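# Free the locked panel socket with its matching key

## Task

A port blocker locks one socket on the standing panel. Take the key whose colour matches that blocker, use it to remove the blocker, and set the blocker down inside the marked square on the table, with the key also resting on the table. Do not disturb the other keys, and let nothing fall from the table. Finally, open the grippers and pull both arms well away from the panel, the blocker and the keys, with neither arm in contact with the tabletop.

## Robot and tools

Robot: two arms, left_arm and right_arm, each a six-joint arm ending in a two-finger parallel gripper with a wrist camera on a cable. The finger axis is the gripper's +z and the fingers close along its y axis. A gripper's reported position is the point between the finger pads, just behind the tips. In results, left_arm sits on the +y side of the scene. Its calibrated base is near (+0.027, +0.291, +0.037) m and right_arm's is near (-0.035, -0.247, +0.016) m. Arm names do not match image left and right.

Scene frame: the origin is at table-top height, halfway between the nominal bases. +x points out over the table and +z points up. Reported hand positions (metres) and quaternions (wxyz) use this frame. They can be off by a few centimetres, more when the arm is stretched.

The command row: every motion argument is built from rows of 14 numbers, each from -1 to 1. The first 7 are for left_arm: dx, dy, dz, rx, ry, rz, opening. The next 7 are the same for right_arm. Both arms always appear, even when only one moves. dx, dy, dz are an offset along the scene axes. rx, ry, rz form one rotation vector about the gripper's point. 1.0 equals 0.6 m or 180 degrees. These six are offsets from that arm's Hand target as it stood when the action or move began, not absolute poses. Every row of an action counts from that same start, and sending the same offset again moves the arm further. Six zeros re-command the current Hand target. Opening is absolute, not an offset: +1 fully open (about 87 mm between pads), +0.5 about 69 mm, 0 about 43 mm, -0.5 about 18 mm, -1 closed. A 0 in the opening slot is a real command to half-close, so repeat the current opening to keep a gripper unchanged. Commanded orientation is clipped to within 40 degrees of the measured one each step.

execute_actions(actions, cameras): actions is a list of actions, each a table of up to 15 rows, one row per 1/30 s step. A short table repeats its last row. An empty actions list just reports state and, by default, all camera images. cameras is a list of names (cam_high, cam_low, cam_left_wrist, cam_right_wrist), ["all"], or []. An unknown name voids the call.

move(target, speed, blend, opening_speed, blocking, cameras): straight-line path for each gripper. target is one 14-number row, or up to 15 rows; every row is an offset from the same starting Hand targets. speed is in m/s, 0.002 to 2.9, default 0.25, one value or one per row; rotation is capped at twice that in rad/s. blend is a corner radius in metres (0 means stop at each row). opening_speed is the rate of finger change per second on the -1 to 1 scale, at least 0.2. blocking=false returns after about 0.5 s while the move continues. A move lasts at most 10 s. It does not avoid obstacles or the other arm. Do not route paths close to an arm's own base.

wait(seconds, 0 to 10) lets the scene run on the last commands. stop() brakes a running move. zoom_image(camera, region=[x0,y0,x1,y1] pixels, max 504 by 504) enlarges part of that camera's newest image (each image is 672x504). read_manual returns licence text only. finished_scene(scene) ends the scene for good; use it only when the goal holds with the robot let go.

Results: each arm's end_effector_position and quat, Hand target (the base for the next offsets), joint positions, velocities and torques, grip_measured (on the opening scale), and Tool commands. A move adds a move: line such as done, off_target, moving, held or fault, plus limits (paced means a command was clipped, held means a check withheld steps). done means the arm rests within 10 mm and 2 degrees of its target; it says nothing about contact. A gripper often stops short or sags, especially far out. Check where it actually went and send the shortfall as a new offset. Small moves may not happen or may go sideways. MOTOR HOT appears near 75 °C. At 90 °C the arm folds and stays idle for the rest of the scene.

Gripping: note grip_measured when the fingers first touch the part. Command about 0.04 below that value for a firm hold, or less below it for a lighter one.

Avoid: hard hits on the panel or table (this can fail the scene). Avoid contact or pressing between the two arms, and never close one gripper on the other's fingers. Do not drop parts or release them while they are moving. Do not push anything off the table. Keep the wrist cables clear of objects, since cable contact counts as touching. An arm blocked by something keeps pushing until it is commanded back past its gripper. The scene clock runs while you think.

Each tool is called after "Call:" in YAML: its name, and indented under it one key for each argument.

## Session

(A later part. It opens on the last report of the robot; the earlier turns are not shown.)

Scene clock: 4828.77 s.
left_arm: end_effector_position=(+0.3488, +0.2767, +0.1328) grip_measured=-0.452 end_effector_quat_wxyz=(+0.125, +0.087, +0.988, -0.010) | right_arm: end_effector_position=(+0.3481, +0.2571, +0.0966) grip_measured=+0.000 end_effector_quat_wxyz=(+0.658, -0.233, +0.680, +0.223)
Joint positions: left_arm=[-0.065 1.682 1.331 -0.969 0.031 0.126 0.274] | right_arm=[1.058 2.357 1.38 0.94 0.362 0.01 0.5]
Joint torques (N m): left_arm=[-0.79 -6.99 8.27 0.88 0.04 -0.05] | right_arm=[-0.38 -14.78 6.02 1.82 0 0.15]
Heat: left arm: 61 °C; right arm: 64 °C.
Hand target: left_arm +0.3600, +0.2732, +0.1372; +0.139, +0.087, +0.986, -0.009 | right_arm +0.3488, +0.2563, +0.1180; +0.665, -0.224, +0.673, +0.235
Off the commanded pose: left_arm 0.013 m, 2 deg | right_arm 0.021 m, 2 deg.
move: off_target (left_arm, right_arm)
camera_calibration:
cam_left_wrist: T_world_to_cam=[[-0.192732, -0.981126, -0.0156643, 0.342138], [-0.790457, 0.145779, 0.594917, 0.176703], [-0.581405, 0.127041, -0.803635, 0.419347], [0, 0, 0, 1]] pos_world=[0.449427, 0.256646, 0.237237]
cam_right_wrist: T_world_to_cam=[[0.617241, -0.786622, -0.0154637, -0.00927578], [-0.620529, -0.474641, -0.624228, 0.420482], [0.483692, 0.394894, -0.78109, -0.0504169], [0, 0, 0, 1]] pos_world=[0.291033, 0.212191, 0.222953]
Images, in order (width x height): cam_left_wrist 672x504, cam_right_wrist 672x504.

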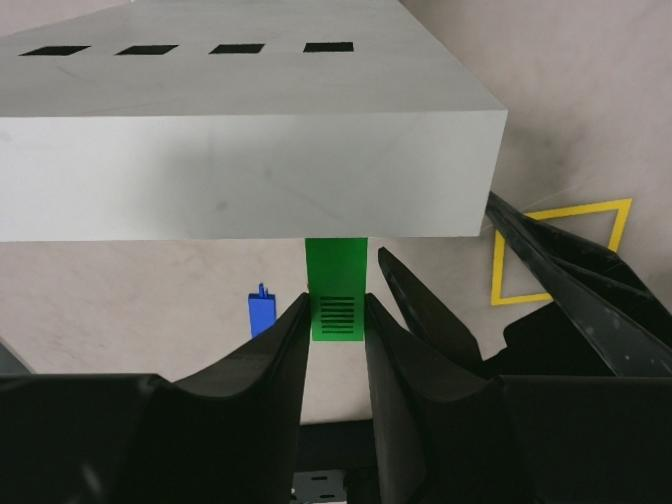

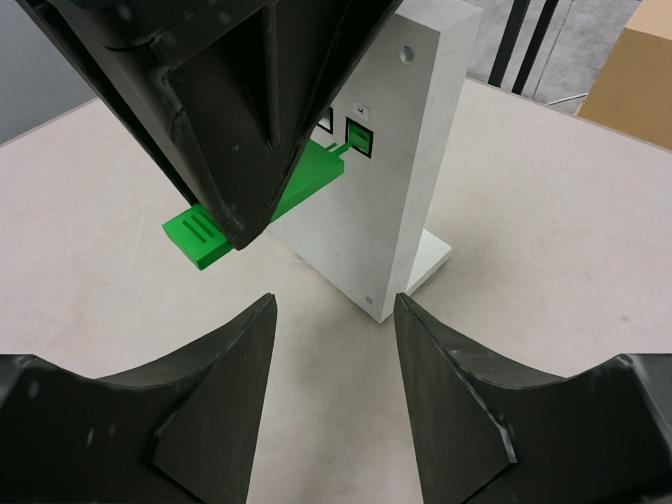

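Call:
move:
  target:
    - [-0.0398,0.0315,-0.001,0.0015,0.00825,0,-0.62,0,0,0,0,0,0,0]
    - [-0.0143,0.0026,-0.001,0.0015,0.00825,0,-0.62,0,0,0,0,0,0,0]
    - [0.02833,-0.0049,-0.001,0.0015,0.00825,0,-0.62,0,0,0,0,0,0,0]
  speed: [0.06,0.06,0.05]
  blend: [0,0.006,0]
  cameras: ["cam_right_wrist","cam_left_wrist"]

Call:
zoom_image:
  camera: "cam_right_wrist"
  region: [350, 126, 374, 146]

Call:
zoom_image:
  camera: "cam_right_wrist"
  region: [324, 120, 374, 170]

Call:
zoom_image:
  camera: "cam_left_wrist"
  region: [280, 60, 400, 150]

Scene clock: 4863.20 s.
left_arm: end_effector_position=(+0.3571, +0.2736, +0.1338) grip_measured=-0.452 end_effector_quat_wxyz=(+0.099, +0.087, +0.991, -0.012) | right_arm: end_effector_position=(+0.3481, +0.2571, +0.0966) grip_measured=+0.000 end_effector_quat_wxyz=(+0.658, -0.233, +0.680, +0.223)
Joint positions: left_arm=[-0.072 1.765 1.433 -1.042 0.03 0.119 0.274] | right_arm=[1.058 2.357 1.38 0.94 0.362 0.01 0.5]
Joint torques (N m): left_arm=[-0.84 -7.39 8.32 1.12 -0.03 0] | right_arm=[-0.81 -14.87 5.93 1.88 0 0.14]
Heat: left arm: 63 °C; right arm: 64 °C.
Hand target: left_arm +0.3770, +0.2702, +0.1366; +0.126, +0.087, +0.988, -0.007 | right_arm +0.3488, +0.2563, +0.1180; +0.665, -0.224, +0.673, +0.235
Off the commanded pose: left_arm 0.020 m, 3 deg | right_arm 0.021 m, 2 deg.
move: off_target (left_arm, right_arm)
camera_calibration:
cam_left_wrist: T_world_to_cam=[[-0.194489, -0.980881, -0.00677489, 0.340179], [-0.757304, 0.145761, 0.636588, 0.165809], [-0.623429, 0.12894, -0.771175, 0.435576], [0, 0, 0, 1]] pos_world=[0.463279, 0.253343, 0.232658]
cam_right_wrist: T_world_to_cam=[[0.617241, -0.786622, -0.0154637, -0.00927578], [-0.620529, -0.474641, -0.624228, 0.420482], [0.483692, 0.394894, -0.78109, -0.0504169], [0, 0, 0, 1]] pos_world=[0.291033, 0.212191, 0.222953]
Images, in order (width x height): cam_left_wrist 672x504, cam_right_wrist 672x504.

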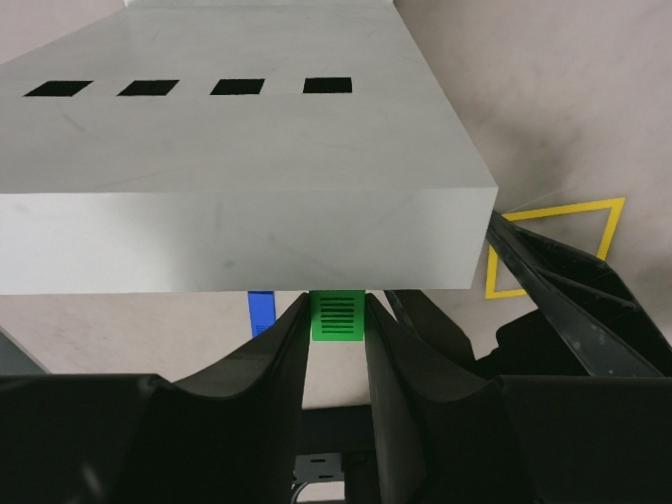

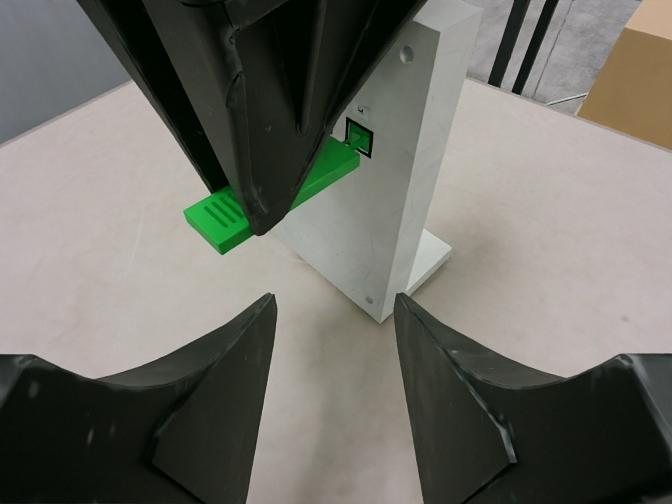

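Scaled by 21.000.

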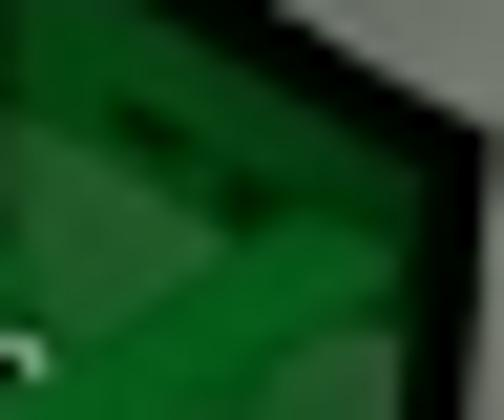

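Scaled by 10.080.

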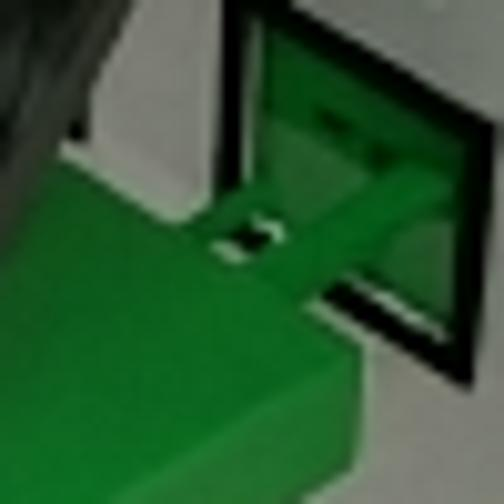

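Scaled by 4.200.

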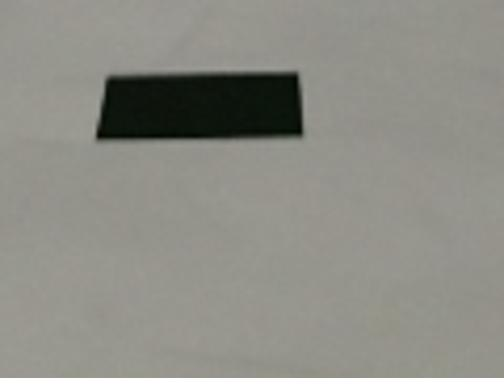

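Call:
move:
  target:
    - [-0.041,0.0072,0.005,0,0,0,-0.62,0,0,0,0,0,0,0]
    - [-0.0682,0.035,0,0,0,0,-0.62,0,0,0,0,0,0,0]
    - [-0.0533,0.008,0,0,0,0,-0.62,0,0,0,0,0,0,0]
    - [-0.0283,0.0036,0,0,0,0,-0.62,0,0,0,0,0,0,0]
  speed: [0.05,0.07,0.06,0.05]
  blend: [0.003,0,0.006,0]
  cameras: ["cam_right_wrist","cam_left_wrist"]

Call:
zoom_image:
  camera: "cam_right_wrist"
  region: [324, 120, 374, 170]

Call:
zoom_image:
  camera: "cam_right_wrist"
  region: [160, 200, 230, 280]

Call:
zoom_image:
  camera: "cam_left_wrist"
  region: [285, 230, 385, 360]

Call:
zoom_image:
  camera: "cam_left_wrist"
  region: [280, 30, 400, 120]

Scene clock: 4906.20 s.
left_arm: end_effector_position=(+0.3489, +0.2751, +0.1325) grip_measured=-0.452 end_effector_quat_wxyz=(+0.113, +0.087, +0.990, -0.011) | right_arm: end_effector_position=(+0.3481, +0.2571, +0.0966) grip_measured=+0.000 end_effector_quat_wxyz=(+0.658, -0.233, +0.680, +0.223)
Joint positions: left_arm=[-0.069 1.708 1.36 -0.998 0.03 0.122 0.274] | right_arm=[1.058 2.357 1.38 0.94 0.362 0.01 0.5]
Joint torques (N m): left_arm=[-0.73 -7.69 8.25 0.86 -0.05 -0.03] | right_arm=[-0.54 -14.75 5.94 1.83 0 0.11]
Heat: left arm: 66 °C; right arm: 64 °C.
Hand target: left_arm +0.3600, +0.2724, +0.1365; +0.126, +0.087, +0.988, -0.007 | right_arm +0.3488, +0.2563, +0.1180; +0.665, -0.224, +0.673, +0.235
Off the commanded pose: left_arm 0.012 m, 2 deg | right_arm 0.021 m, 2 deg.
move: off_target (left_arm, right_arm)
camera_calibration:
cam_left_wrist: T_world_to_cam=[[-0.194174, -0.9809, -0.0115087, 0.340586], [-0.774805, 0.14616, 0.615072, 0.169034], [-0.601642, 0.128348, -0.788387, 0.424091], [0, 0, 0, 1]] pos_world=[0.452252, 0.254944, 0.2343]
cam_right_wrist: T_world_to_cam=[[0.617241, -0.786622, -0.0154637, -0.00927578], [-0.620529, -0.474641, -0.624228, 0.420482], [0.483692, 0.394894, -0.78109, -0.0504169], [0, 0, 0, 1]] pos_world=[0.291033, 0.212191, 0.222953]
Images, in order (width x height): cam_left_wrist 672x504, cam_right_wrist 672x504.

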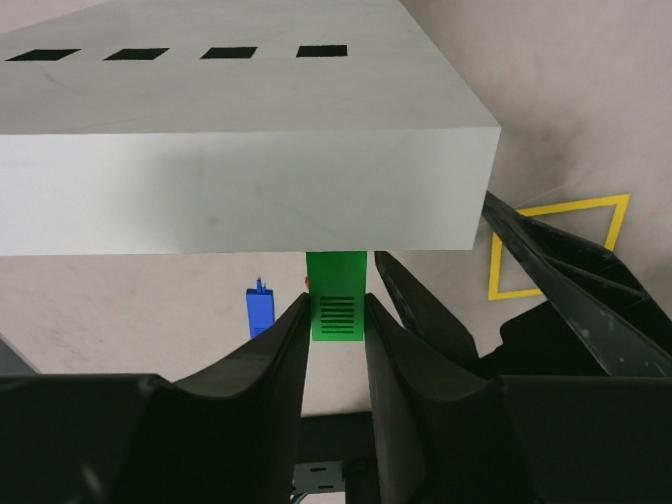

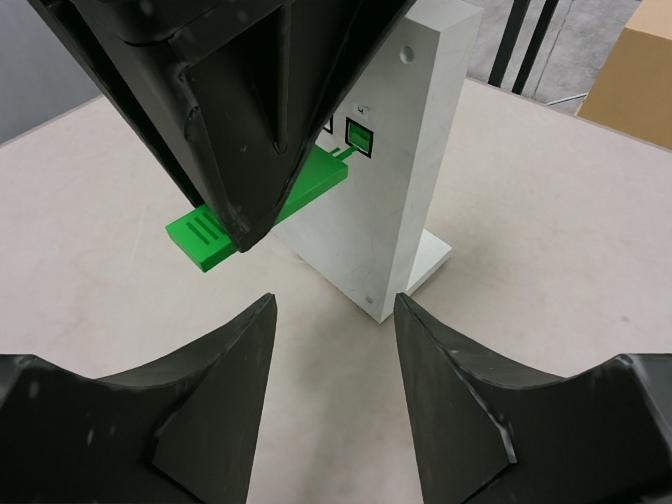

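Scaled by 10.080.

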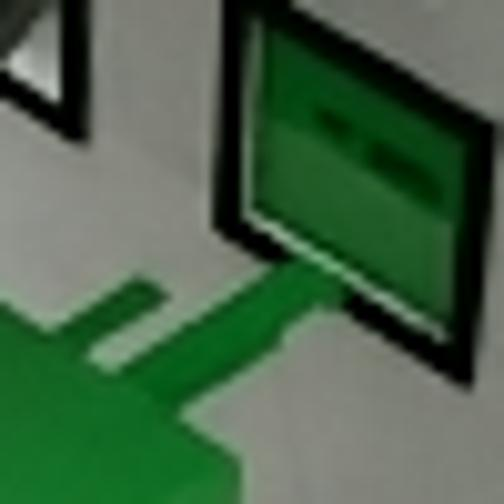

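Scaled by 6.300.

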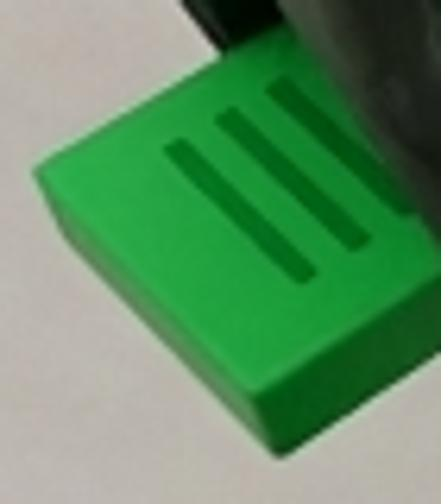

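Scaled by 3.877.

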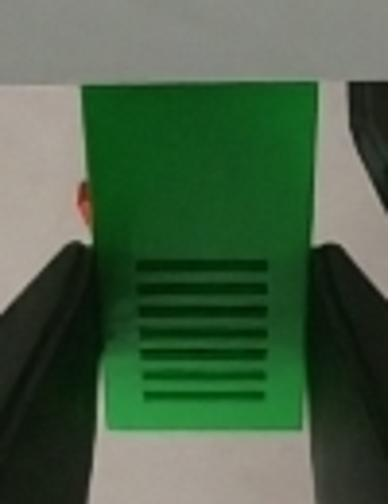

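Scaled by 4.200.

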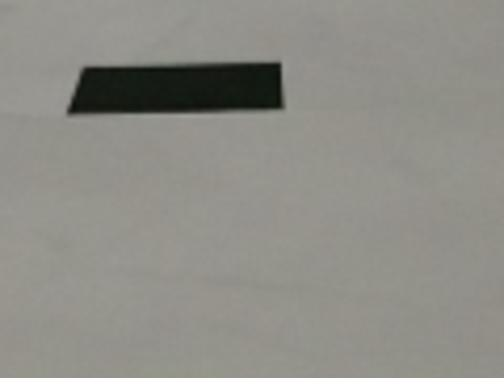

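Call:
zoom_image:
  camera: "cam_right_wrist"
  region: [330, 140, 362, 164]

Call:
zoom_image:
  camera: "cam_right_wrist"
  region: [350, 126, 374, 146]

Scaled by 15.750.

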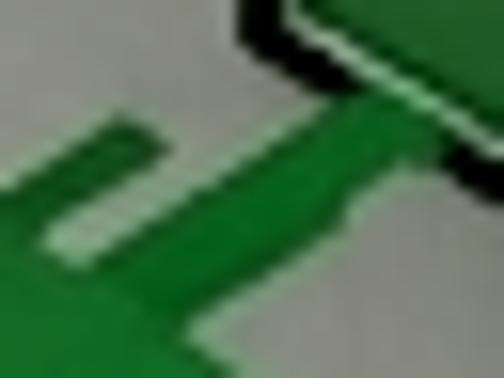

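Scaled by 21.000.

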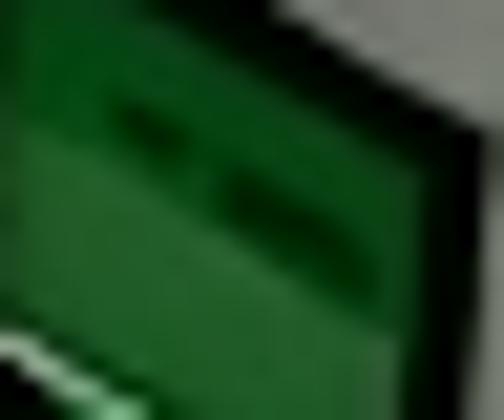

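Call:
move:
  target:
    - [-0.045,0.0327,0.0005,0,0,0,-0.62,0,0,0,0,0,0,0]
    - [-0.0195,0.0045,0.0005,0,0,0,-0.62,0,0,0,0,0,0,0]
    - [0.01333,-0.0014,0.0005,0,0,0,-0.62,0,0,0,0,0,0,0]
  speed: [0.07,0.06,0.05]
  blend: [0,0.006,0]
  cameras: ["cam_right_wrist","cam_left_wrist"]

Call:
zoom_image:
  camera: "cam_right_wrist"
  region: [350, 126, 374, 146]

Call:
zoom_image:
  camera: "cam_left_wrist"
  region: [280, 60, 400, 150]

Scene clock: 4973.50 s.
left_arm: end_effector_position=(+0.3566, +0.2751, +0.1332) grip_measured=-0.452 end_effector_quat_wxyz=(+0.113, +0.086, +0.990, -0.011) | right_arm: end_effector_position=(+0.3481, +0.2571, +0.0966) grip_measured=+0.000 end_effector_quat_wxyz=(+0.658, -0.233, +0.680, +0.223)
Joint positions: left_arm=[-0.068 1.736 1.395 -1.005 0.03 0.121 0.274] | right_arm=[1.058 2.357 1.38 0.94 0.362 0.01 0.5]
Joint torques (N m): left_arm=[-0.91 -7.73 8.27 0.86 -0.04 -0.01] | right_arm=[-0.62 -14.93 5.87 1.81 0.04 0.19]
Heat: left arm: 66 °C; right arm: 64 °C.
Hand target: left_arm +0.3680, +0.2715, +0.1370; +0.126, +0.087, +0.988, -0.008 | right_arm +0.3488, +0.2563, +0.1180; +0.665, -0.224, +0.673, +0.235
Off the commanded pose: left_arm 0.012 m, 2 deg | right_arm 0.021 m, 2 deg.
move: off_target (left_arm, right_arm)
camera_calibration:
cam_left_wrist: T_world_to_cam=[[-0.191936, -0.981343, -0.0112705, 0.341318], [-0.775328, 0.144582, 0.614787, 0.175251], [-0.601687, 0.126738, -0.788613, 0.429736], [0, 0, 0, 1]] pos_world=[0.459954, 0.255148, 0.235]
cam_right_wrist: T_world_to_cam=[[0.617241, -0.786622, -0.0154637, -0.00927578], [-0.620529, -0.474641, -0.624228, 0.420482], [0.483692, 0.394894, -0.78109, -0.0504169], [0, 0, 0, 1]] pos_world=[0.291033, 0.212191, 0.222953]
Images, in order (width x height): cam_left_wrist 672x504, cam_right_wrist 672x504.

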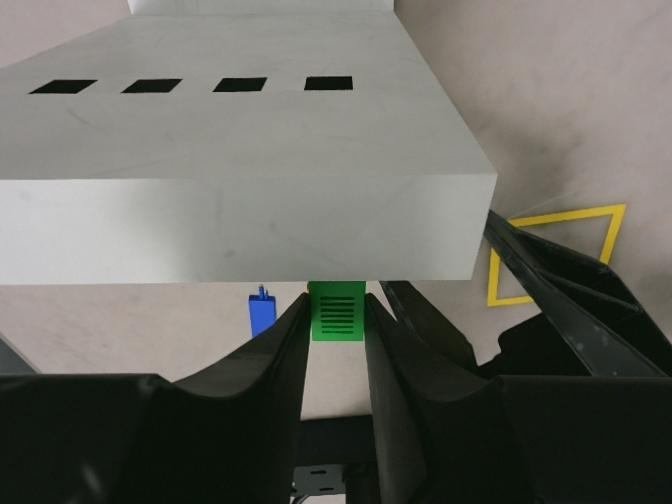

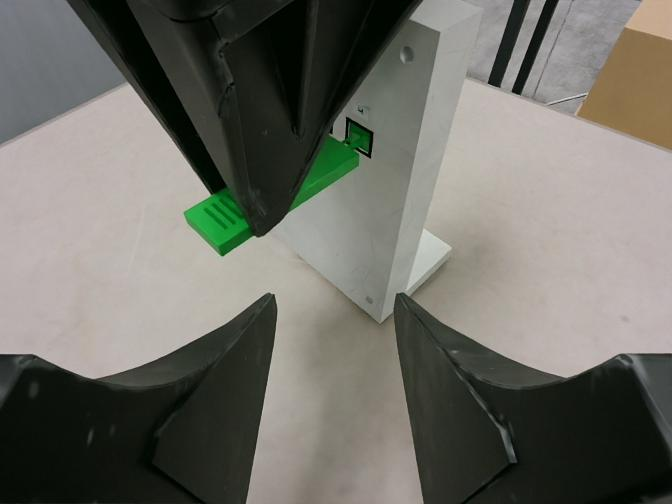

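Scaled by 21.000.

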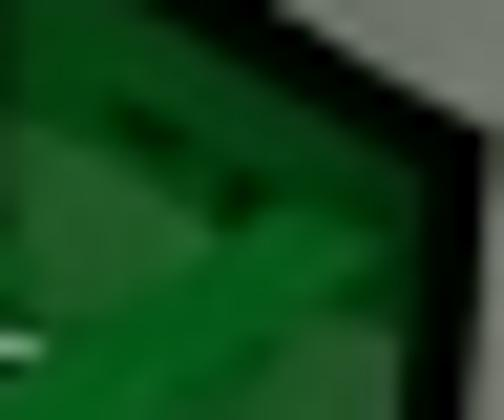

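Scaled by 4.200.

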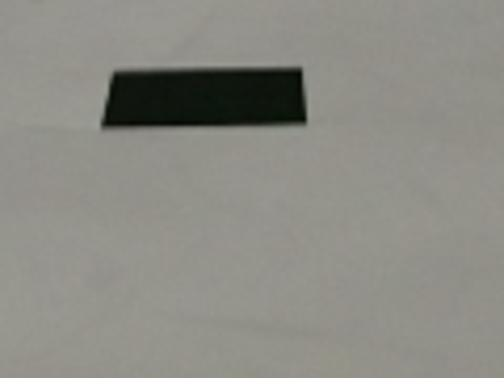

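Call:
move:
  target:
    - [-0.0328,0.0058,0,0,0,0,-0.62,0,0,0,0,0,0,0]
    - [-0.0583,0.0345,-0.0002,0,0,0,-0.62,0,0,0,0,0,0,0]
    - [-0.0328,0.0063,-0.0002,0,0,0,-0.62,0,0,0,0,0,0,0]
    - [0.0,0.0005,-0.0002,0,0,0,-0.62,0,0,0,0,0,0,0]
  speed: [0.05,0.07,0.06,0.05]
  blend: [0.006,0,0.006,0]
  cameras: ["cam_right_wrist","cam_left_wrist"]

Call:
zoom_image:
  camera: "cam_right_wrist"
  region: [350, 126, 374, 146]

Call:
zoom_image:
  camera: "cam_left_wrist"
  region: [280, 60, 400, 150]

Scene clock: 5015.97 s.
left_arm: end_effector_position=(+0.3566, +0.2754, +0.1331) grip_measured=-0.452 end_effector_quat_wxyz=(+0.113, +0.086, +0.990, -0.011) | right_arm: end_effector_position=(+0.3481, +0.2571, +0.0966) grip_measured=+0.000 end_effector_quat_wxyz=(+0.658, -0.233, +0.680, +0.223)
Joint positions: left_arm=[-0.068 1.736 1.395 -1.004 0.03 0.122 0.274] | right_arm=[1.058 2.357 1.38 0.94 0.362 0.01 0.5]
Joint torques (N m): left_arm=[-0.85 -7.66 8.31 0.85 -0.02 -0.03] | right_arm=[-0.58 -14.76 5.82 1.79 -0.02 0.11]
Heat: left arm: 65 °C; right arm: 64 °C.
Hand target: left_arm +0.3680, +0.2718, +0.1368; +0.126, +0.087, +0.988, -0.007 | right_arm +0.3488, +0.2563, +0.1180; +0.665, -0.224, +0.673, +0.235
Off the commanded pose: left_arm 0.013 m, 2 deg | right_arm 0.021 m, 2 deg.
move: off_target (left_arm, right_arm)
camera_calibration:
cam_left_wrist: T_world_to_cam=[[-0.192278, -0.981268, -0.0118918, 0.341894], [-0.775333, 0.144475, 0.614805, 0.175294], [-0.601571, 0.127434, -0.788589, 0.429382], [0, 0, 0, 1]] pos_world=[0.459954, 0.255446, 0.2349]
cam_right_wrist: T_world_to_cam=[[0.617241, -0.786622, -0.0154637, -0.00927578], [-0.620529, -0.474641, -0.624228, 0.420482], [0.483692, 0.394894, -0.78109, -0.0504169], [0, 0, 0, 1]] pos_world=[0.291033, 0.212191, 0.222953]
Images, in order (width x height): cam_left_wrist 672x504, cam_right_wrist 672x504.

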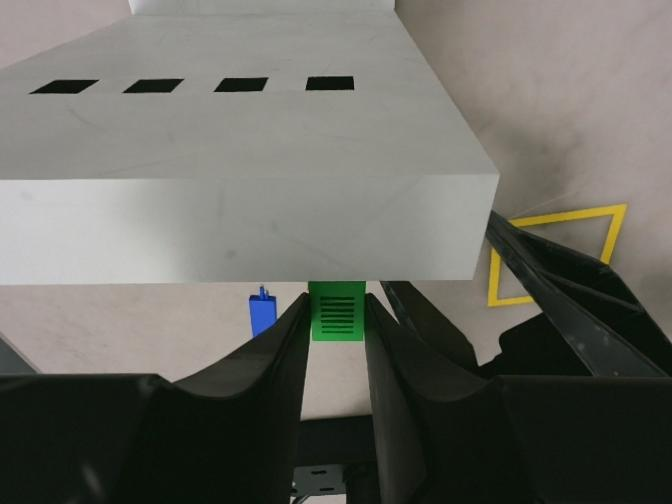

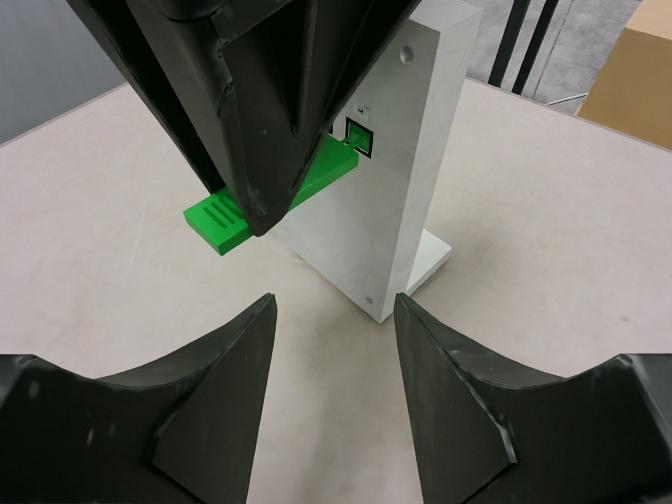

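Scaled by 21.000.

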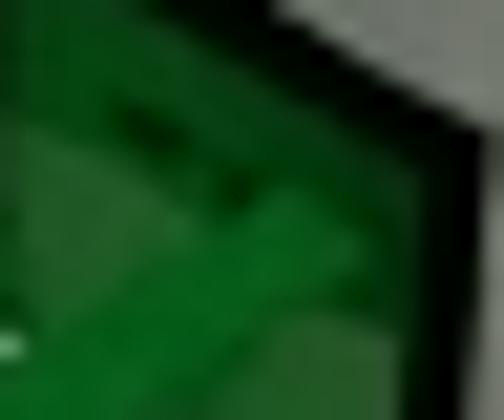

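Scaled by 4.200.

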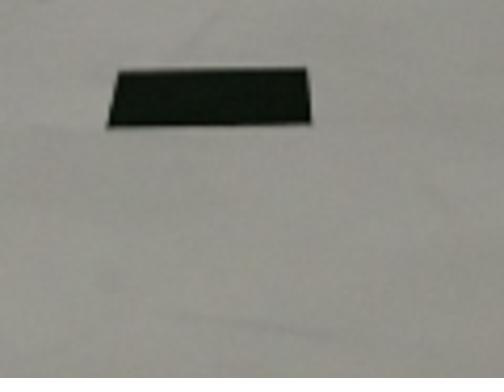

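Call:
move:
  target: [0.0058,-0.001,0.0,0,0,0,-0.62,0,0,0,0,0,0,0]
  speed: 0.03
  cameras: ["cam_right_wrist","cam_left_wrist"]

Call:
zoom_image:
  camera: "cam_right_wrist"
  region: [350, 126, 374, 146]

Call:
zoom_image:
  camera: "cam_left_wrist"
  region: [280, 60, 400, 150]

Scene clock: 5027.87 s.
left_arm: end_effector_position=(+0.3567, +0.2742, +0.1333) grip_measured=-0.452 end_effector_quat_wxyz=(+0.107, +0.087, +0.990, -0.011) | right_arm: end_effector_position=(+0.3481, +0.2571, +0.0966) grip_measured=+0.000 end_effector_quat_wxyz=(+0.658, -0.233, +0.680, +0.223)
Joint positions: left_arm=[-0.071 1.747 1.41 -1.019 0.03 0.121 0.274] | right_arm=[1.058 2.357 1.38 0.94 0.362 0.01 0.5]
Joint torques (N m): left_arm=[-0.66 -7.64 8.25 0.97 -0.04 0.02] | right_arm=[-0.55 -14.8 6.26 1.8 -0.03 0.12]
Heat: left arm: 65 °C; right arm: 64 °C.
Hand target: left_arm +0.3714, +0.2713, +0.1367; +0.126, +0.087, +0.988, -0.007 | right_arm +0.3488, +0.2563, +0.1180; +0.665, -0.224, +0.673, +0.235
Off the commanded pose: left_arm 0.015 m, 2 deg | right_arm 0.021 m, 2 deg.
move: off_target (left_arm, right_arm)
camera_calibration:
cam_left_wrist: T_world_to_cam=[[-0.194224, -0.980907, -0.00989968, 0.34098], [-0.767946, 0.145762, 0.623708, 0.171259], [-0.610357, 0.128742, -0.781595, 0.431582], [0, 0, 0, 1]] pos_world=[0.461163, 0.253944, 0.233883]
cam_right_wrist: T_world_to_cam=[[0.617241, -0.786622, -0.0154637, -0.00927578], [-0.620529, -0.474641, -0.624228, 0.420482], [0.483692, 0.394894, -0.78109, -0.0504169], [0, 0, 0, 1]] pos_world=[0.291033, 0.212191, 0.222953]
Images, in order (width x height): cam_left_wrist 672x504, cam_right_wrist 672x504.

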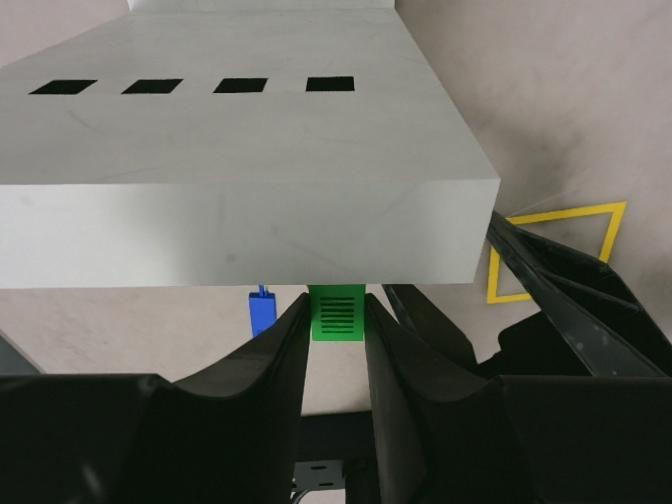

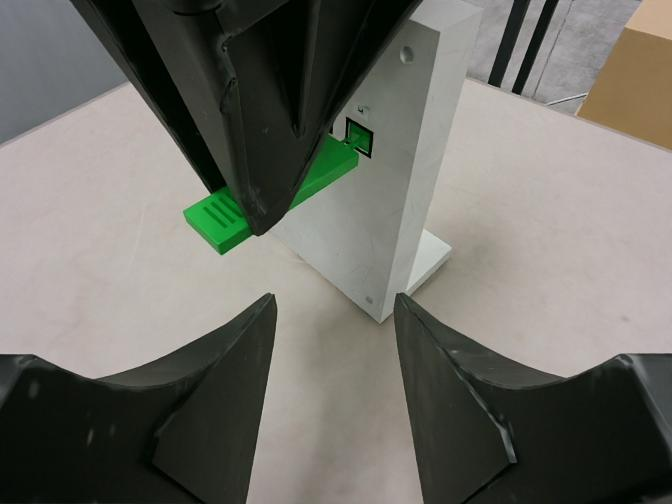

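Scaled by 21.000.

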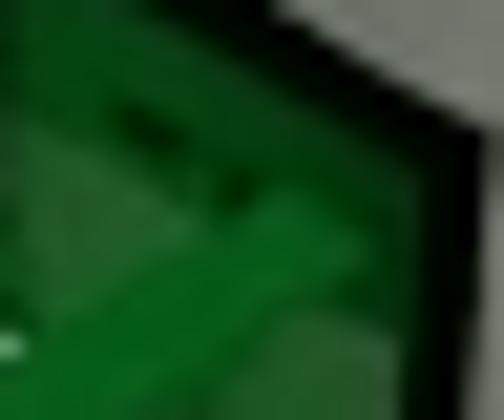

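Scaled by 4.200.

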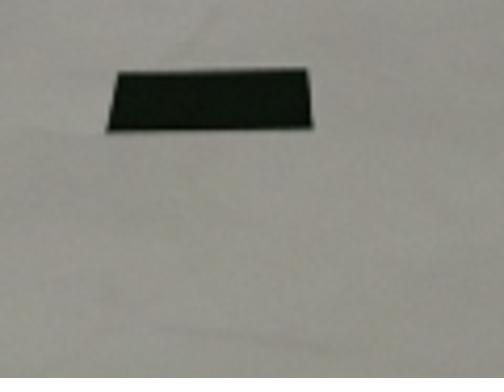

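Call:
move:
  target:
    - [-0.0328,0.0058,0,0,0,0,-0.62,0,0,0,0,0,0,0]
    - [-0.0607,0.0342,-0.0004,0,0,0,-0.62,0,0,0,0,0,0,0]
    - [-0.0352,0.006,-0.0004,0,0,0,-0.62,0,0,0,0,0,0,0]
    - [-0.0023,0.0002,-0.0004,0,0,0,-0.62,0,0,0,0,0,0,0]
  speed: [0.05,0.07,0.06,0.05]
  blend: [0.006,0,0.006,0]
  cameras: ["cam_right_wrist","cam_left_wrist"]

Call:
zoom_image:
  camera: "cam_right_wrist"
  region: [350, 126, 374, 146]

Call:
zoom_image:
  camera: "cam_left_wrist"
  region: [280, 60, 400, 150]

Scene clock: 5058.97 s.
left_arm: end_effector_position=(+0.3568, +0.2750, +0.1330) grip_measured=-0.452 end_effector_quat_wxyz=(+0.109, +0.086, +0.990, -0.011) | right_arm: end_effector_position=(+0.3481, +0.2571, +0.0966) grip_measured=+0.000 end_effector_quat_wxyz=(+0.658, -0.233, +0.680, +0.223)
Joint positions: left_arm=[-0.069 1.743 1.403 -1.013 0.03 0.121 0.274] | right_arm=[1.058 2.357 1.38 0.94 0.362 0.01 0.5]
Joint torques (N m): left_arm=[-1.06 -7.54 8.27 0.94 -0.05 -0.06] | right_arm=[-0.51 -14.98 6.08 1.77 -0.02 0.15]
Heat: left arm: 66 °C; right arm: 64 °C.
Hand target: left_arm +0.3701, +0.2713, +0.1366; +0.126, +0.087, +0.988, -0.008 | right_arm +0.3488, +0.2563, +0.1180; +0.665, -0.224, +0.673, +0.235
Off the commanded pose: left_arm 0.014 m, 2 deg | right_arm 0.021 m, 2 deg.
move: off_target (left_arm, right_arm)
camera_calibration:
cam_left_wrist: T_world_to_cam=[[-0.192277, -0.981283, -0.0106208, 0.341255], [-0.771051, 0.14437, 0.620192, 0.173283], [-0.607051, 0.127438, -0.784378, 0.43083], [0, 0, 0, 1]] pos_world=[0.460761, 0.254947, 0.23409]
cam_right_wrist: T_world_to_cam=[[0.617241, -0.786622, -0.0154637, -0.00927578], [-0.620529, -0.474641, -0.624228, 0.420482], [0.483692, 0.394894, -0.78109, -0.0504169], [0, 0, 0, 1]] pos_world=[0.291033, 0.212191, 0.222953]
Images, in order (width x height): cam_left_wrist 672x504, cam_right_wrist 672x504.

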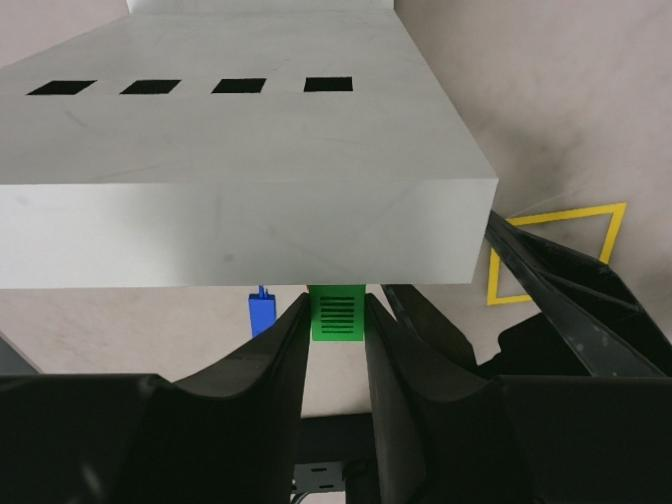

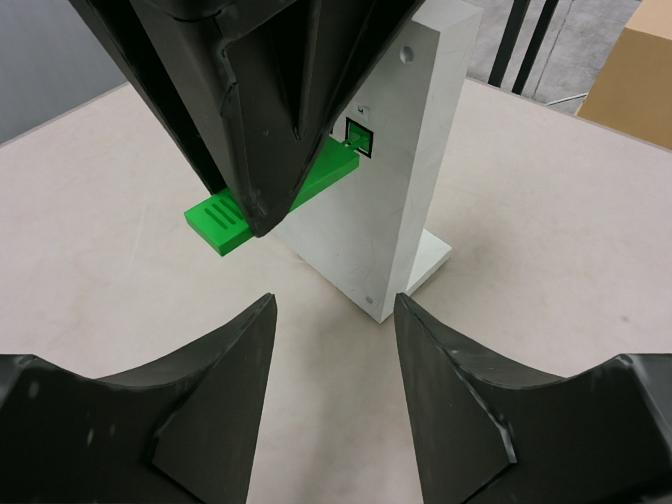

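Scaled by 21.000.

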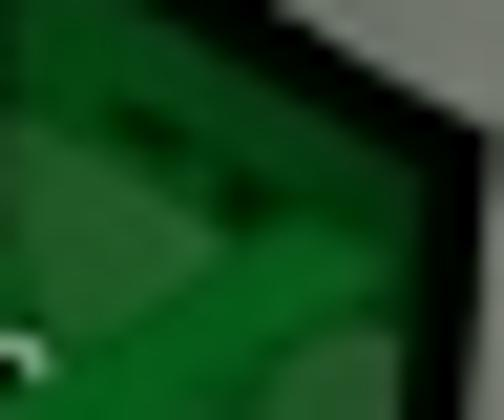

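Scaled by 4.200.

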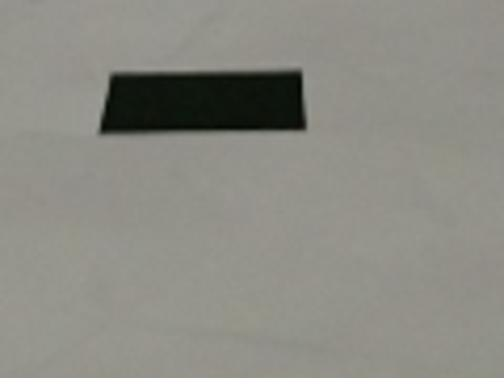

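Call:
move:
  target:
    - [-0.0328,0.0058,0,0,0,0,-0.62,0,0,0,0,0,0,0]
    - [-0.0632,0.0357,0.0001,0,0,0,-0.62,0,0,0,0,0,0,0]
    - [-0.0377,0.0075,0.0001,0,0,0,-0.62,0,0,0,0,0,0,0]
    - [-0.0048,0.00165,0.0001,0,0,0,-0.62,0,0,0,0,0,0,0]
  speed: [0.05,0.07,0.06,0.05]
  blend: [0.006,0,0.006,0]
  cameras: ["cam_right_wrist","cam_left_wrist"]

Call:
zoom_image:
  camera: "cam_right_wrist"
  region: [350, 126, 374, 146]

Call:
zoom_image:
  camera: "cam_left_wrist"
  region: [280, 60, 400, 150]

Scene clock: 5077.33 s.
left_arm: end_effector_position=(+0.3566, +0.2760, +0.1329) grip_measured=-0.452 end_effector_quat_wxyz=(+0.114, +0.086, +0.990, -0.010) | right_arm: end_effector_position=(+0.3481, +0.2571, +0.0966) grip_measured=+0.000 end_effector_quat_wxyz=(+0.658, -0.233, +0.680, +0.223)
Joint positions: left_arm=[-0.066 1.733 1.391 -1 0.03 0.123 0.274] | right_arm=[1.058 2.357 1.38 0.94 0.362 0.01 0.5]
Joint torques (N m): left_arm=[-0.96 -7.69 8.25 0.83 -0.03 -0.02] | right_arm=[-0.47 -14.76 5.82 1.84 0.02 0.13]
Heat: left arm: 64 °C; right arm: 64 °C.
Hand target: left_arm +0.3672, +0.2723, +0.1365; +0.126, +0.087, +0.988, -0.008 | right_arm +0.3488, +0.2563, +0.1180; +0.665, -0.224, +0.673, +0.235
Off the commanded pose: left_arm 0.012 m, 1 deg | right_arm 0.021 m, 2 deg.
move: off_target (left_arm, right_arm)
camera_calibration:
cam_left_wrist: T_world_to_cam=[[-0.191806, -0.981353, -0.0124916, 0.342274], [-0.777058, 0.144077, 0.612717, 0.176309], [-0.599492, 0.12723, -0.790203, 0.428694], [0, 0, 0, 1]] pos_world=[0.459652, 0.255947, 0.235004]
cam_right_wrist: T_world_to_cam=[[0.617241, -0.786622, -0.0154637, -0.00927578], [-0.620529, -0.474641, -0.624228, 0.420482], [0.483692, 0.394894, -0.78109, -0.0504169], [0, 0, 0, 1]] pos_world=[0.291033, 0.212191, 0.222953]
Images, in order (width x height): cam_left_wrist 672x504, cam_right_wrist 672x504.

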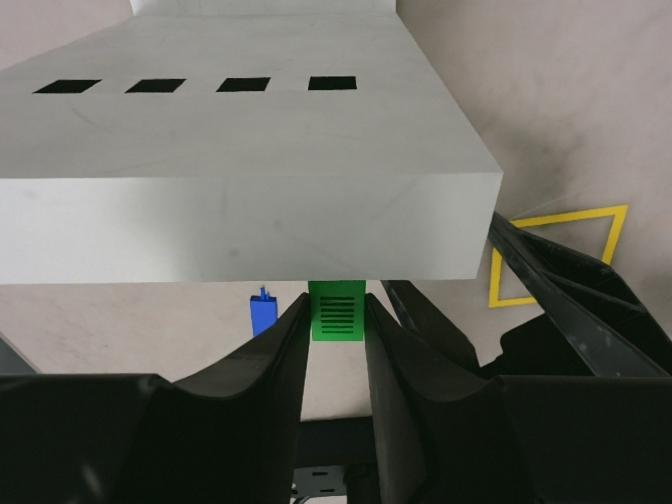

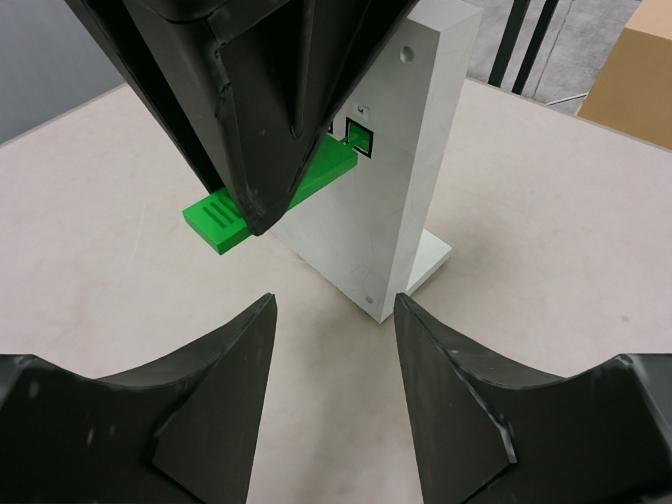

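Scaled by 21.000.

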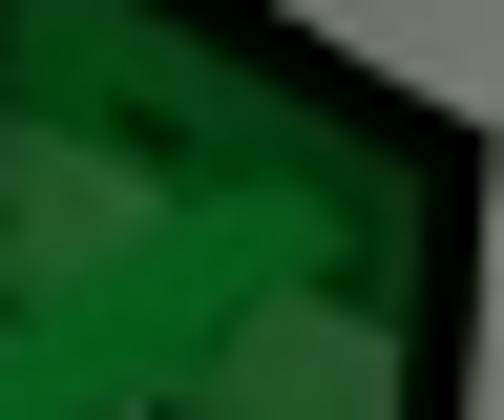

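Scaled by 4.200.

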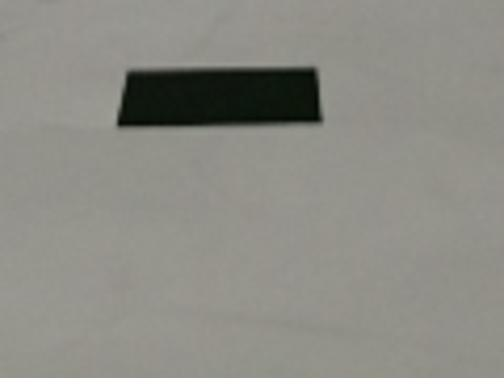

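Call:
move:
  target: [-0.0002,-0.0014,0,0,0,0,-0.62,0,0,0,0,0,0,0]
  speed: 0.02
  cameras: ["cam_left_wrist","cam_right_wrist"]

Call:
zoom_image:
  camera: "cam_left_wrist"
  region: [280, 60, 400, 150]

Call:
zoom_image:
  camera: "cam_right_wrist"
  region: [350, 126, 374, 146]

Scene clock: 5096.53 s.
left_arm: end_effector_position=(+0.3565, +0.2746, +0.1329) grip_measured=-0.452 end_effector_quat_wxyz=(+0.114, +0.086, +0.990, -0.011) | right_arm: end_effector_position=(+0.3481, +0.2571, +0.0966) grip_measured=+0.000 end_effector_quat_wxyz=(+0.658, -0.233, +0.680, +0.223)
Joint positions: left_arm=[-0.07 1.733 1.391 -1 0.03 0.121 0.274] | right_arm=[1.058 2.357 1.38 0.94 0.362 0.01 0.5]
Joint torques (N m): left_arm=[-0.73 -7.75 8.27 0.81 -0.01 0.03] | right_arm=[-0.49 -14.84 5.82 1.83 0.01 0.16]
Heat: left arm: 63 °C; right arm: 64 °C.
Hand target: left_arm +0.3671, +0.2715, +0.1365; +0.126, +0.087, +0.988, -0.008 | right_arm +0.3488, +0.2563, +0.1180; +0.665, -0.224, +0.673, +0.235
Off the commanded pose: left_arm 0.012 m, 1 deg | right_arm 0.021 m, 2 deg.
move: off_target (left_arm, right_arm)
camera_calibration:
cam_left_wrist: T_world_to_cam=[[-0.193025, -0.981121, -0.0119214, 0.341247], [-0.776784, 0.145378, 0.612757, 0.175966], [-0.599456, 0.127538, -0.790182, 0.428712], [0, 0, 0, 1]] pos_world=[0.45955, 0.254546, 0.235004]
cam_right_wrist: T_world_to_cam=[[0.617241, -0.786622, -0.0154637, -0.00927578], [-0.620529, -0.474641, -0.624228, 0.420482], [0.483692, 0.394894, -0.78109, -0.0504169], [0, 0, 0, 1]] pos_world=[0.291033, 0.212191, 0.222953]
Images, in order (width x height): cam_left_wrist 672x504, cam_right_wrist 672x504.

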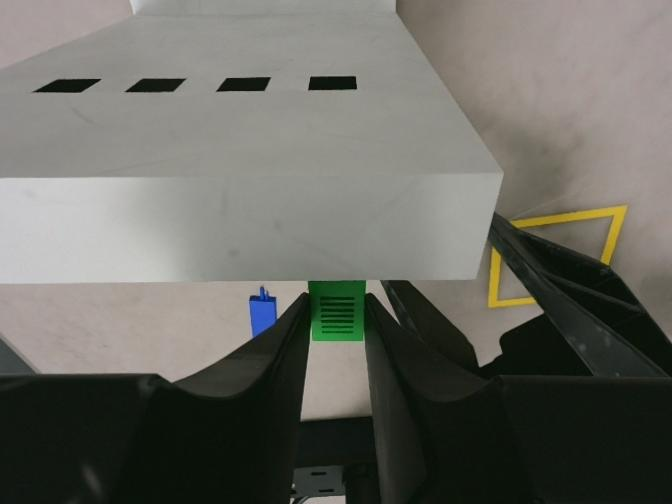

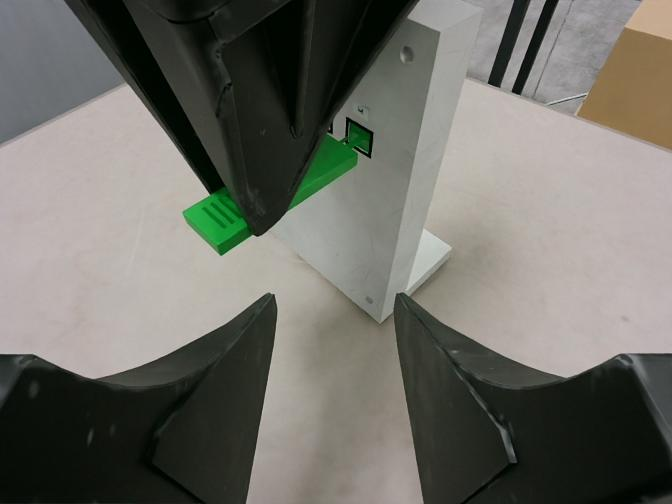

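Scaled by 4.200.

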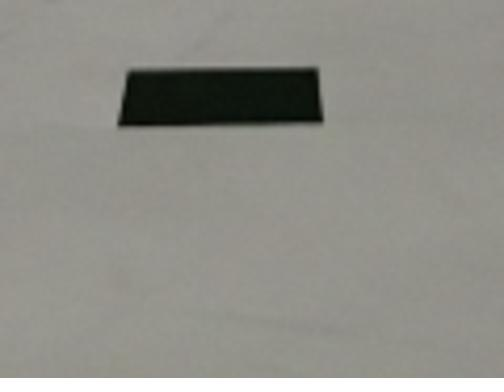

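Scaled by 21.000.

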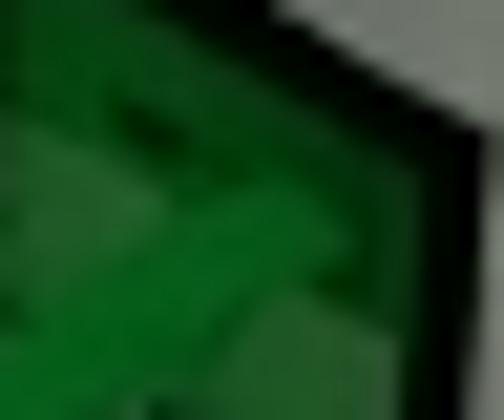

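Call:
move:
  target: [-0.0002,-0.0012,0,0,0,0,-0.62,0,0,0,0,0,0,0]
  speed: 0.02
  cameras: ["cam_left_wrist"]

Call:
zoom_image:
  camera: "cam_left_wrist"
  region: [280, 60, 400, 150]

Scene clock: 5112.10 s.
left_arm: end_effector_position=(+0.3563, +0.2739, +0.1329) grip_measured=-0.452 end_effector_quat_wxyz=(+0.114, +0.087, +0.990, -0.010) | right_arm: end_effector_position=(+0.3481, +0.2571, +0.0966) grip_measured=+0.000 end_effector_quat_wxyz=(+0.658, -0.233, +0.680, +0.223)
Joint positions: left_arm=[-0.072 1.733 1.391 -1.001 0.029 0.118 0.274] | right_arm=[1.058 2.357 1.38 0.94 0.362 0.01 0.5]
Joint torques (N m): left_arm=[-0.77 -7.58 8.21 0.85 -0.02 -0.02] | right_arm=[-0.29 -14.75 6.09 1.85 0.04 0.11]
Heat: left arm: 62 °C; right arm: 64 °C.
Hand target: left_arm +0.3670, +0.2708, +0.1366; +0.126, +0.087, +0.988, -0.007 | right_arm +0.3488, +0.2563, +0.1180; +0.665, -0.224, +0.673, +0.235
Off the commanded pose: left_arm 0.012 m, 1 deg | right_arm 0.021 m, 2 deg.
move: off_target (left_arm, right_arm)
camera_calibration:
cam_left_wrist: T_world_to_cam=[[-0.19316, -0.981089, -0.0124177, 0.340592], [-0.776269, 0.14507, 0.613483, 0.175661], [-0.60008, 0.12814, -0.78961, 0.428614], [0, 0, 0, 1]] pos_world=[0.459351, 0.253745, 0.234902]
Images, in order (width x height): cam_left_wrist 672x504.

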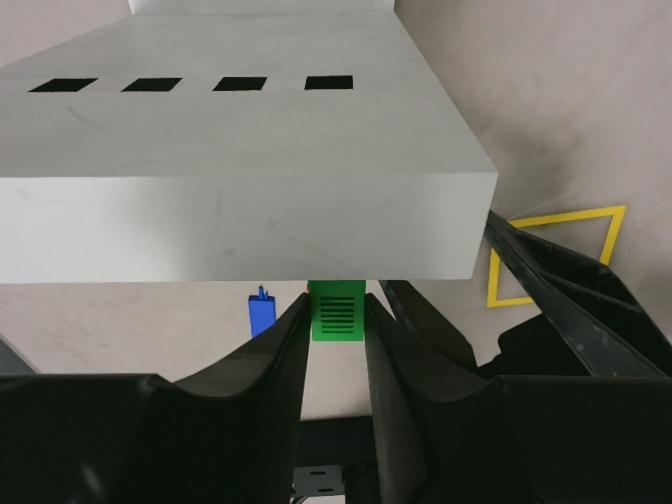

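Scaled by 4.200.

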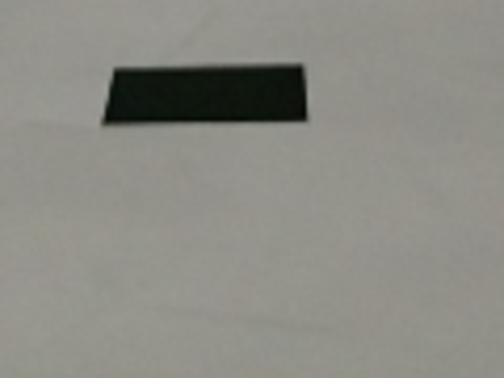

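Call:
move:
  target:
    - [-0.0328,0.0058,0,0,0,0,-0.62,0,0,0,0,0,0,0]
    - [-0.058,0.0365,0.0001,0,0,0,-0.62,0,0,0,0,0,0,0]
    - [-0.0325,0.0083,0.0001,0,0,0,-0.62,0,0,0,0,0,0,0]
    - [0.0003,0.0025,0.0001,0,0,0,-0.62,0,0,0,0,0,0,0]
  speed: [0.05,0.07,0.06,0.05]
  blend: [0.006,0,0.006,0]
  cameras: ["cam_right_wrist","cam_left_wrist"]

Call:
zoom_image:
  camera: "cam_right_wrist"
  region: [350, 126, 374, 146]

Call:
zoom_image:
  camera: "cam_left_wrist"
  region: [280, 60, 400, 150]

Scene clock: 5145.37 s.
left_arm: end_effector_position=(+0.3567, +0.2763, +0.1330) grip_measured=-0.452 end_effector_quat_wxyz=(+0.114, +0.086, +0.990, -0.010) | right_arm: end_effector_position=(+0.3481, +0.2571, +0.0966) grip_measured=+0.000 end_effector_quat_wxyz=(+0.658, -0.233, +0.680, +0.223)
Joint positions: left_arm=[-0.066 1.733 1.391 -1 0.028 0.123 0.274] | right_arm=[1.058 2.357 1.38 0.94 0.362 0.01 0.5]
Joint torques (N m): left_arm=[-0.98 -7.56 8.29 0.81 0 0] | right_arm=[-0.61 -14.68 6 1.85 -0.01 0.15]
Heat: left arm: 62 °C; right arm: 64 °C.
Hand target: left_arm +0.3671, +0.2723, +0.1367; +0.126, +0.087, +0.988, -0.008 | right_arm +0.3488, +0.2563, +0.1180; +0.665, -0.224, +0.673, +0.235
Off the commanded pose: left_arm 0.012 m, 1 deg | right_arm 0.021 m, 2 deg.
move: off_target (left_arm, right_arm)
camera_calibration:
cam_left_wrist: T_world_to_cam=[[-0.191449, -0.981401, -0.0141347, 0.342706], [-0.777601, 0.142873, 0.61231, 0.176811], [-0.598902, 0.128217, -0.790491, 0.42837], [0, 0, 0, 1]] pos_world=[0.459651, 0.256146, 0.235203]
cam_right_wrist: T_world_to_cam=[[0.617241, -0.786622, -0.0154637, -0.00927578], [-0.620529, -0.474641, -0.624228, 0.420482], [0.483692, 0.394894, -0.78109, -0.0504169], [0, 0, 0, 1]] pos_world=[0.291033, 0.212191, 0.222953]
Images, in order (width x height): cam_left_wrist 672x504, cam_right_wrist 672x504.

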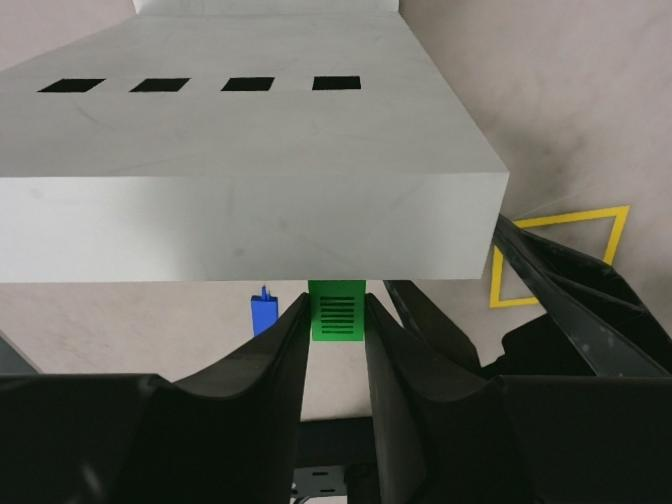

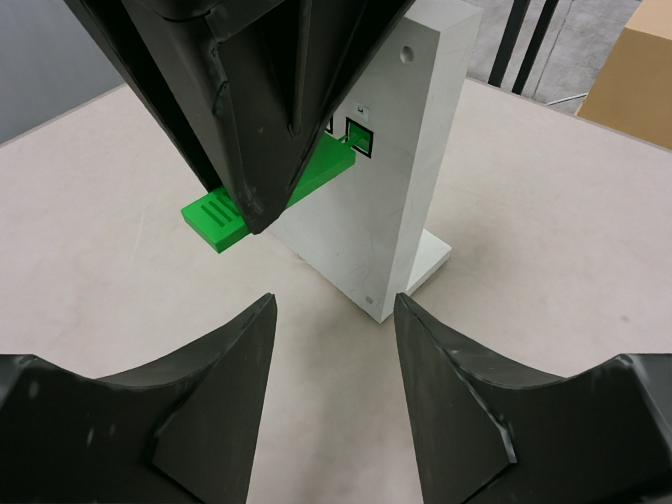

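Scaled by 21.000.

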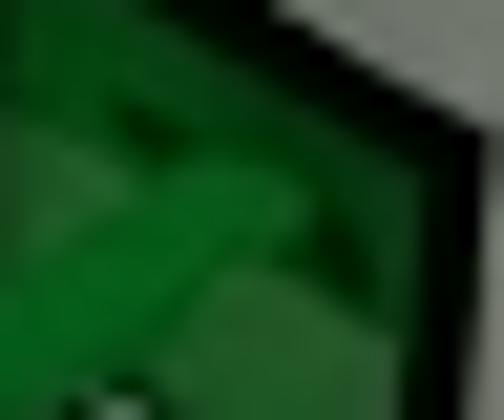

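Scaled by 4.200.

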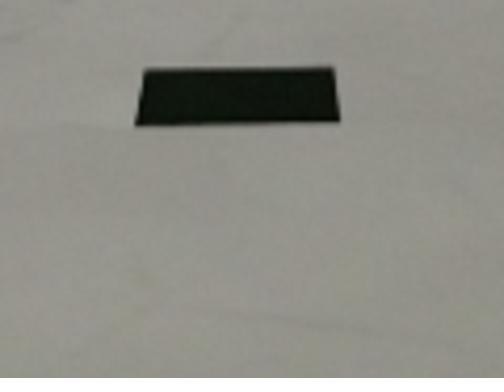

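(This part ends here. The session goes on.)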